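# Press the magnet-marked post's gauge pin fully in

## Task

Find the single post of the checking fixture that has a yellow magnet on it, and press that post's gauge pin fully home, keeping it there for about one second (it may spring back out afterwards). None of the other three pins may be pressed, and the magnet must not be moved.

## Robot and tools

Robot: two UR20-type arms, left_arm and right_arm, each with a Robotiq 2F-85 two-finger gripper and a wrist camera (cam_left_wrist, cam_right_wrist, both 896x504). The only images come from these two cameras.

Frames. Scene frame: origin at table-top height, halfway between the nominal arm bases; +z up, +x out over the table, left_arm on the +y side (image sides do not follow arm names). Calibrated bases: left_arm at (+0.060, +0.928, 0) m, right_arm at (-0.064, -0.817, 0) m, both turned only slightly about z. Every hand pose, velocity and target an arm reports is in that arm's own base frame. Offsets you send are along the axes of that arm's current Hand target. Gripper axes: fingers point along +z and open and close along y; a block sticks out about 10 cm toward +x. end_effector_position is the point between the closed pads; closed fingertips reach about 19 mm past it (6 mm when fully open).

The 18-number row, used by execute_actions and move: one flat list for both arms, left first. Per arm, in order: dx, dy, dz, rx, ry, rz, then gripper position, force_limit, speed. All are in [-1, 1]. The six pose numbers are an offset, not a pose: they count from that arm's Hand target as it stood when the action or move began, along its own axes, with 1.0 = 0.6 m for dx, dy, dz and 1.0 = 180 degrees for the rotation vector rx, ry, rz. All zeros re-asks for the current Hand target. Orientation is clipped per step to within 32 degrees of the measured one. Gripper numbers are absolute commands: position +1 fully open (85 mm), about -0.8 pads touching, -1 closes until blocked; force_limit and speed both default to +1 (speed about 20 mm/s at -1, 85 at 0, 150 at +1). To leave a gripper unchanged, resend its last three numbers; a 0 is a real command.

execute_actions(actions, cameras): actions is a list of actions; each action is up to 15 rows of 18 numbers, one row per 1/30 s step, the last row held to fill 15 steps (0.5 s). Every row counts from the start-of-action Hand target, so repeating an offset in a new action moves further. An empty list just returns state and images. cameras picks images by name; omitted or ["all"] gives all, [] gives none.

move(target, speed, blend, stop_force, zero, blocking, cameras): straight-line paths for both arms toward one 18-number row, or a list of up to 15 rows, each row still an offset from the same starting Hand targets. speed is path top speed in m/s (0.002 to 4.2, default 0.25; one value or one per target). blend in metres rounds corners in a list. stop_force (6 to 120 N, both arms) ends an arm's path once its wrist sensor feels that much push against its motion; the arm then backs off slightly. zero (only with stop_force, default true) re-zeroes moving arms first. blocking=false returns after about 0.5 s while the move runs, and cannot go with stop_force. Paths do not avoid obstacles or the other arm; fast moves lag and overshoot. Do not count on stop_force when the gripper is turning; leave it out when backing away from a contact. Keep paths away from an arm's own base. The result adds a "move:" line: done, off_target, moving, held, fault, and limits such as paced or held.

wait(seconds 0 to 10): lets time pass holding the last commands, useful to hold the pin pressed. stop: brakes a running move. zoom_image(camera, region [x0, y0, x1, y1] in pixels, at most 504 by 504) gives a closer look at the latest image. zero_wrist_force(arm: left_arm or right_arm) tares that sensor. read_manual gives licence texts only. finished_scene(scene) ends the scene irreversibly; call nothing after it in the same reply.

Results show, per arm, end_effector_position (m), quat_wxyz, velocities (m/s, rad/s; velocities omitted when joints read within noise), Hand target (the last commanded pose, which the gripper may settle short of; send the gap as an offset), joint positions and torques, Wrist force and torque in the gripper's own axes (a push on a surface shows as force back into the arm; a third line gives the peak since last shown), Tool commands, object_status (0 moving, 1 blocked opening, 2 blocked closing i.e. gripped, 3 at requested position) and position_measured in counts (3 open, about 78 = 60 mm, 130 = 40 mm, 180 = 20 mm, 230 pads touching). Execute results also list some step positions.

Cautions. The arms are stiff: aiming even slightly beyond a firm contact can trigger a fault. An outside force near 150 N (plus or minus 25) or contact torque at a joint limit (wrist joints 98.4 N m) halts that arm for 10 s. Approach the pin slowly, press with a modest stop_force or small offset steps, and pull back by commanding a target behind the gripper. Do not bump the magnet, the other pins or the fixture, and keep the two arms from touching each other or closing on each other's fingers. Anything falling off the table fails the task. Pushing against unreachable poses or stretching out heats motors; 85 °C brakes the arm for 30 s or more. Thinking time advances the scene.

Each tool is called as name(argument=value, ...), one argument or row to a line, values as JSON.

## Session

execute_actions(
  actions=[],
)

Scene clock: 0.00 s.
left_arm: end_effector_position=(+0.3071, -0.4220, +0.1602) position_measured=3 object_status=3 end_effector_quat_wxyz=(+0.066, +0.956, -0.074, +0.275) | right_arm: end_effector_position=(+0.4900, -0.3027, +0.2369) position_measured=3 object_status=3 end_effector_quat_wxyz=(+0.548, -0.467, -0.511, -0.471)
Joint positions: left_arm=[-1.763 -1.739 2.857 -2.766 -1.003 1.555] | right_arm=[2.511 -2.074 -2.06 -2.212 2.389 -0.015]
Joint velocities: within noise
Joint torques (N m): no reading
Motor temperatures (°C): left_arm=[24 35 26 38 34 33] | right_arm=[28 35 35 36 33 38]
Wrist force (N): no reading
Wrist torque (N m): no reading
Wrist force, peak (N): no reading
Hand target: left_arm +0.3071, -0.4220, +0.1602; +0.066, +0.956, -0.074, +0.275 | right_arm +0.4900, -0.3027, +0.2369; +0.548, -0.467, -0.511, -0.471
Tool commands: left_gripper/position=+1.0 left_gripper/force_limit=+1.0 left_gripper/speed=+1.0 right_gripper/position=+1.0 right_gripper/force_limit=+1.0 right_gripper/speed=+1.0
camera_calibration:
cam_left_wrist: T_world_to_cam=[[-0.285835, -0.958093, 0.0188626, -0.30276], [-0.929607, 0.27245, -0.248197, 0.463413], [0.232657, -0.0884782, -0.968526, 0.172428], [0, 0, 0, 1]] pos_world=[0.304136, -0.401073, 0.28773]
cam_right_wrist: T_world_to_cam=[[0.978979, 0.0562001, -0.196068, -0.399553], [-0.174505, -0.266853, -0.947807, 0.238768], [-0.105588, 0.962097, -0.251436, 0.530477], [0, 0, 0, 1]] pos_world=[0.488832, -0.424199, 0.281347]

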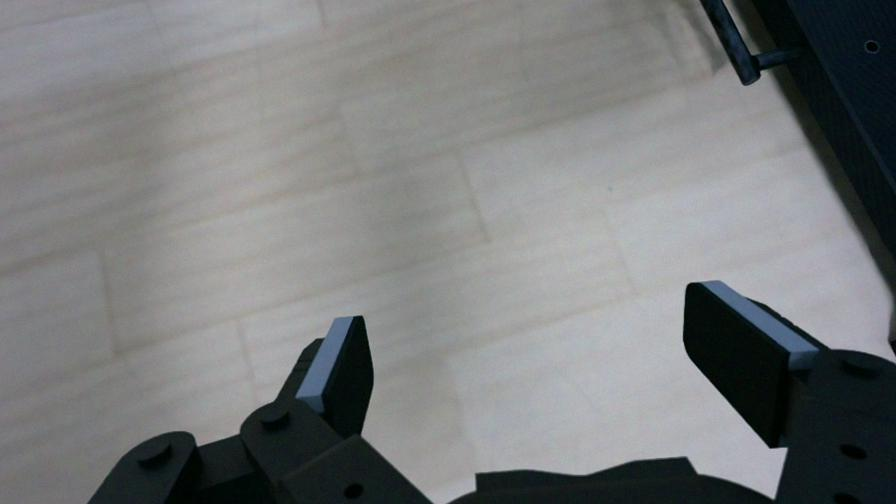

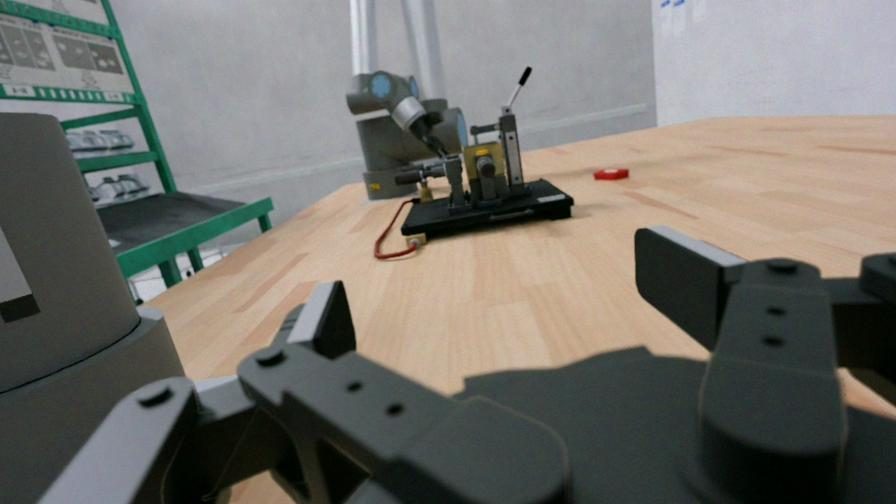

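zoom_image(
  camera="cam_right_wrist",
  region=[370, 50, 600, 250],
)

Scaled by 2.191 from the camera's 896x504 image, which has a finer 1280x720 frame.

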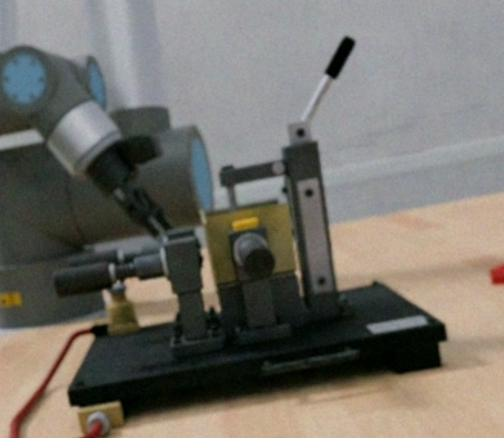

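move(
  target=[
    [0,0,0,0,0,0,1,1,1,-0.029,0.276,0.47,-0.02,-0.034,-0.0035,-1,0,0],
    [0,0,0,0,0,0,1,1,1,-0.0717,0.155,0.9975,-0.039,-0.0684,-0.0069,-1,0,0],
  ],
  speed=0.45,
  blend=[0.15,0],
  cameras=["cam_right_wrist"],
)

Scene clock: 4.37 s.
left_arm: end_effector_position=(+0.3071, -0.4220, +0.1602) position_measured=3 object_status=3 end_effector_quat_wxyz=(+0.066, +0.956, -0.074, +0.275) | right_arm: end_effector_position=(+0.5087, +0.3039, +0.2167) position_measured=232 object_status=3 end_effector_quat_wxyz=(-0.455, +0.541, +0.542, +0.454)
Joint positions: left_arm=[-1.763 -1.739 2.857 -2.766 -1.003 1.555] | right_arm=[3.492 -1.827 -2.426 -2.504 3.53 -0.443]
Joint velocities: within noise
Joint torques (N m): left_arm=[-1.95 -6.05 -54.34 -9.11 3.6 -1.05] | right_arm=[20.81 69.58 55.95 -6.19 2.33 -9.56]
Motor temperatures (°C): left_arm=[24 35 26 38 34 33] | right_arm=[28 35 35 36 33 38]
Wrist force (N): left_arm=[0.1 0.1 -0.3] | right_arm=[-0.4 0.0 1.1]
Wrist torque (N m): left_arm=[0.02 -0.01 0.00] | right_arm=[0.18 0.10 -0.14]
Wrist force, peak (N): left_arm=[-0.1 -0.5 -0.2] | right_arm=[-1.1 -2.0 5.6]
Hand target: left_arm +0.3071, -0.4220, +0.1602; +0.066, +0.956, -0.074, +0.275 | right_arm +0.5087, +0.3039, +0.2167; -0.455, +0.541, +0.542, +0.454
Off the commanded pose: left_arm 0.000 m, 0 deg | right_arm 0.000 m, 0 deg.
move: done
camera_calibration:
cam_right_wrist: T_world_to_cam=[[0.984059, -0.0964089, -0.149445, -0.42222], [-0.176882, -0.443282, -0.878757, 0.424631], [0.0184738, 0.891183, -0.453268, -0.0539827], [0, 0, 0, 1]] pos_world=[0.491596, 0.195634, 0.28558]
Images, in order (width x height): cam_right_wrist 896x504.

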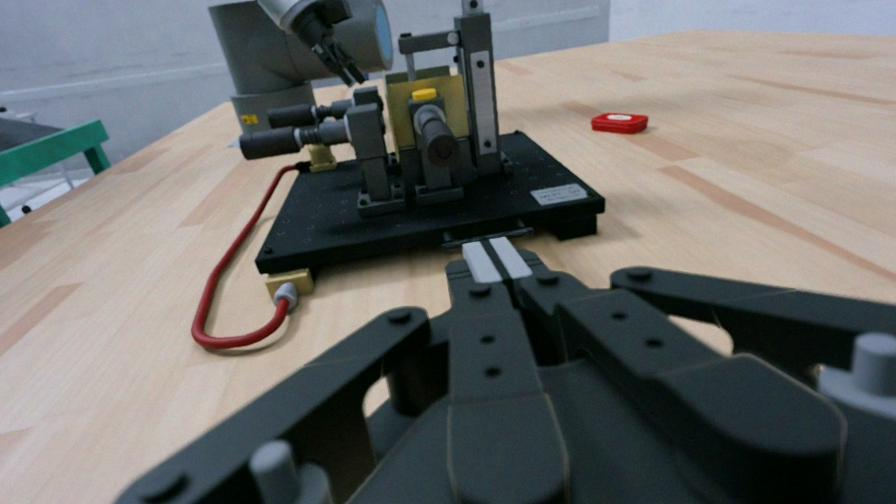

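zoom_image(
  camera="cam_right_wrist",
  region=[230, 70, 630, 290],
)

Scaled by 1.260 from the camera's 896x504 image, which has a finer 1280x720 frame.

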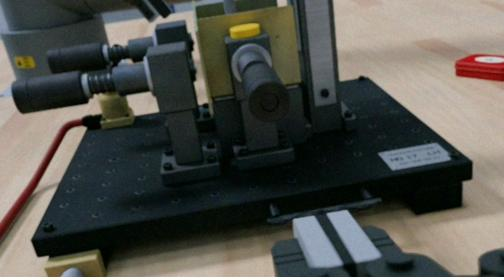

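move(
  target=[0,0,0,0,0,0,1,1,1,0.0307,0.0183,0.4703,0,0,0,-1,0,0],
  speed=0.3,
  cameras=["cam_right_wrist"],
)

Scene clock: 8.87 s.
left_arm: end_effector_position=(+0.3071, -0.4220, +0.1602) position_measured=3 object_status=3 end_effector_quat_wxyz=(+0.066, +0.956, -0.074, +0.275) | right_arm: end_effector_position=(+0.5193, +0.5848, +0.1859) position_measured=232 object_status=3 end_effector_quat_wxyz=(-0.455, +0.541, +0.542, +0.454)
Joint positions: left_arm=[-1.763 -1.739 2.857 -2.766 -1.003 1.555] | right_arm=[3.95 -1.884 -2.382 -2.256 3.963 -0.164]
Joint velocities: within noise
Joint torques (N m): left_arm=[-0.14 -16.29 -52.9 -9.74 3.41 -1.17] | right_arm=[27.04 86.83 55.07 8.13 4.01 5.42]
Motor temperatures (°C): left_arm=[24 35 26 38 34 33] | right_arm=[28 35 35 36 33 38]
Wrist force (N): left_arm=[-0.1 -0.4 0.1] | right_arm=[0.0 -1.1 1.4]
Wrist torque (N m): left_arm=[-0.06 0.03 0.00] | right_arm=[0.19 0.09 -0.09]
Wrist force, peak (N): left_arm=[0.4 0.1 -0.4] | right_arm=[0.4 -0.6 5.1]
Hand target: left_arm +0.3071, -0.4220, +0.1602; +0.066, +0.956, -0.074, +0.275 | right_arm +0.5193, +0.5850, +0.1859; -0.455, +0.541, +0.542, +0.454
Off the commanded pose: left_arm 0.000 m, 0 deg | right_arm 0.000 m, 0 deg.
move: done
camera_calibration:
cam_right_wrist: T_world_to_cam=[[0.98406, -0.096355, -0.149469, -0.410193], [-0.176883, -0.443494, -0.87865, 0.524032], [0.0183736, 0.891083, -0.453468, -0.318323], [0, 0, 0, 1]] pos_world=[0.502196, 0.476533, 0.25478]
Images, in order (width x height): cam_right_wrist 896x504.

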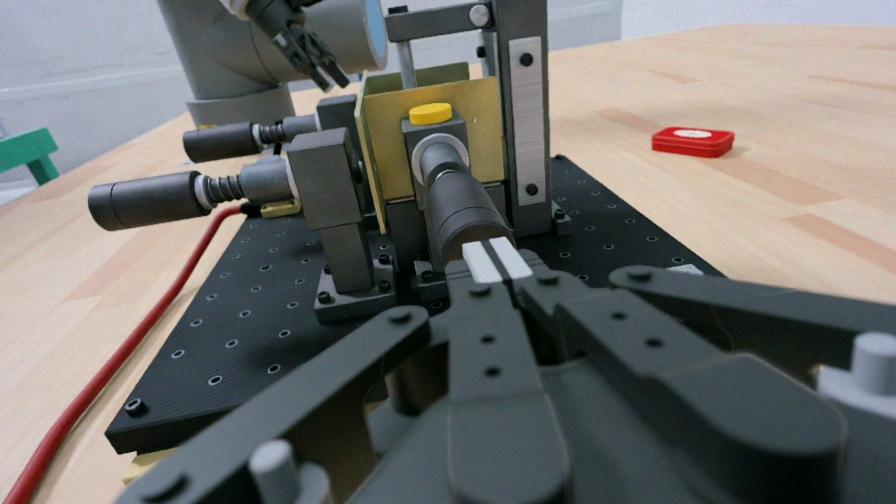

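move(
  target=[
    [0,0,0,0,0,0,1,1,1,-0.0018,0.0033,0.0377,0,0,0,-1,0,0],
    [0,0,0,0,0,0,1,1,1,0.0078,0.0033,0.0918,0,0,0,-1,0,0],
    [0,0,0,0,0,0,1,1,1,0.0208,0.0033,0.1657,0,0,0,-1,0,0],
  ],
  speed=[0.08,0.04,0.012],
  stop_force=50,
  cameras=["cam_right_wrist"],
)

wait(
  seconds=0.9,
  cameras=[],
)

Scene clock: 12.60 s.
left_arm: end_effector_position=(+0.3071, -0.4220, +0.1602) position_measured=3 object_status=3 end_effector_quat_wxyz=(+0.066, +0.956, -0.074, +0.275) | right_arm: end_effector_position=(+0.5212, +0.6512, +0.1809) position_measured=232 object_status=3 end_effector_quat_wxyz=(-0.455, +0.541, +0.542, +0.454)
Joint positions: left_arm=[-1.763 -1.739 2.857 -2.766 -1.003 1.555] | right_arm=[4.026 -1.914 -2.339 -2.254 4.037 -0.141]
Joint velocities: within noise
Joint torques (N m): left_arm=[-0.33 -12.36 -53.87 -9.68 3.28 -1.27] | right_arm=[9.77 116.69 64 11.51 -2.82 -7.18]
Motor temperatures (°C): left_arm=[24 35 26 38 34 33] | right_arm=[28 35 35 36 33 38]
Wrist force (N): left_arm=[-0.1 -0.1 0.3] | right_arm=[12.8 -4.8 -60.5]
Wrist torque (N m): left_arm=[-0.01 0.03 0.00] | right_arm=[0.34 0.11 -0.06]
Wrist force, peak (N): left_arm=[0.5 0.1 -0.3] | right_arm=[25.3 -3.5 -116.0]
Hand target: left_arm +0.3071, -0.4220, +0.1602; +0.066, +0.956, -0.074, +0.275 | right_arm +0.5212, +0.6512, +0.1809; -0.455, +0.541, +0.542, +0.454 (not the last commanded pose)
Off the commanded pose: left_arm 0.000 m, 0 deg | right_arm 0.034 m, 0 deg.
move: contact (right_arm); path passed 2 of 3 targets
camera_calibration:
cam_right_wrist: T_world_to_cam=[[0.984045, -0.0963948, -0.149545, -0.406353], [-0.176969, -0.443484, -0.878638, 0.549502], [0.0183753, 0.891084, -0.453467, -0.379884], [0, 0, 0, 1]] pos_world=[0.504095, 0.543033, 0.24978]
Images, in order (width x height): cam_right_wrist 896x504.

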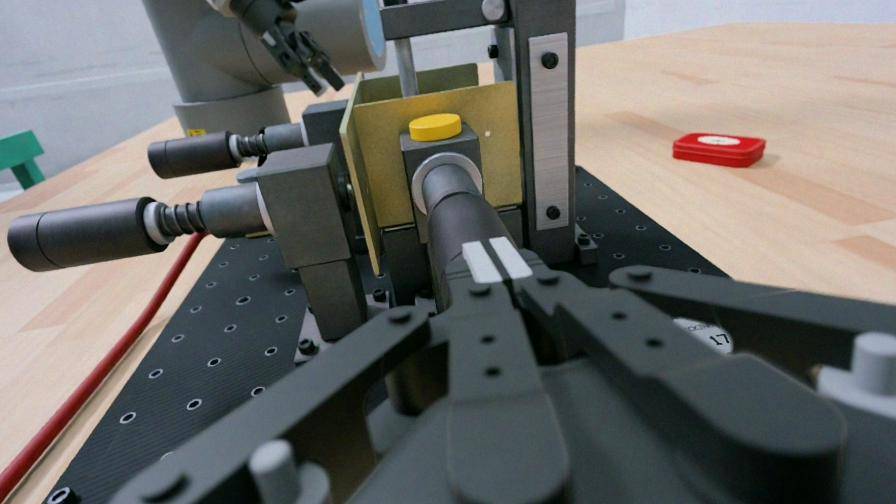

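Scene clock: 13.50 s.
left_arm: end_effector_position=(+0.3071, -0.4220, +0.1602) position_measured=3 object_status=3 end_effector_quat_wxyz=(+0.066, +0.956, -0.074, +0.275) | right_arm: end_effector_position=(+0.5212, +0.6512, +0.1809) position_measured=232 object_status=3 end_effector_quat_wxyz=(-0.455, +0.541, +0.542, +0.454)
Joint positions: left_arm=[-1.763 -1.739 2.857 -2.766 -1.003 1.555] | right_arm=[4.026 -1.914 -2.339 -2.254 4.037 -0.141]
Joint velocities: within noise
Joint torques (N m): left_arm=[-1.26 -10.59 -55.65 -9.06 3.3 -1.93] | right_arm=[9.42 117.94 66.11 9.85 -1.1 -7.25]
Motor temperatures (°C): left_arm=[24 35 26 38 34 33] | right_arm=[28 35 35 36 33 38]
Wrist force (N): left_arm=[0.3 -0.1 -0.2] | right_arm=[11.8 -5.0 -58.2]
Wrist torque (N m): left_arm=[-0.01 -0.06 0.00] | right_arm=[0.34 0.13 -0.06]
Wrist force, peak (N): left_arm=[-0.5 -0.1 -0.2] | right_arm=[13.2 -4.7 -60.5]
Hand target: left_arm +0.3071, -0.4220, +0.1602; +0.066, +0.956, -0.074, +0.275 | right_arm +0.5212, +0.6512, +0.1809; -0.455, +0.541, +0.542, +0.454 (not the last commanded pose)
Tool commands: left_gripper/position=+1.0 left_gripper/force_limit=+1.0 left_gripper/speed=+1.0 right_gripper/position=-1.0 right_gripper/force_limit=+0.0 right_gripper/speed=+0.0
Off the commanded pose: left_arm 0.000 m, 0 deg | right_arm 0.034 m, 0 deg.
wait: 0.90 s; at rest by 0.17 s
No camera images: "cameras" was empty.

Same state as scene 2 (fully collapsed).

finished_scene(
  scene=3,
)

The scene is finished: the task was done.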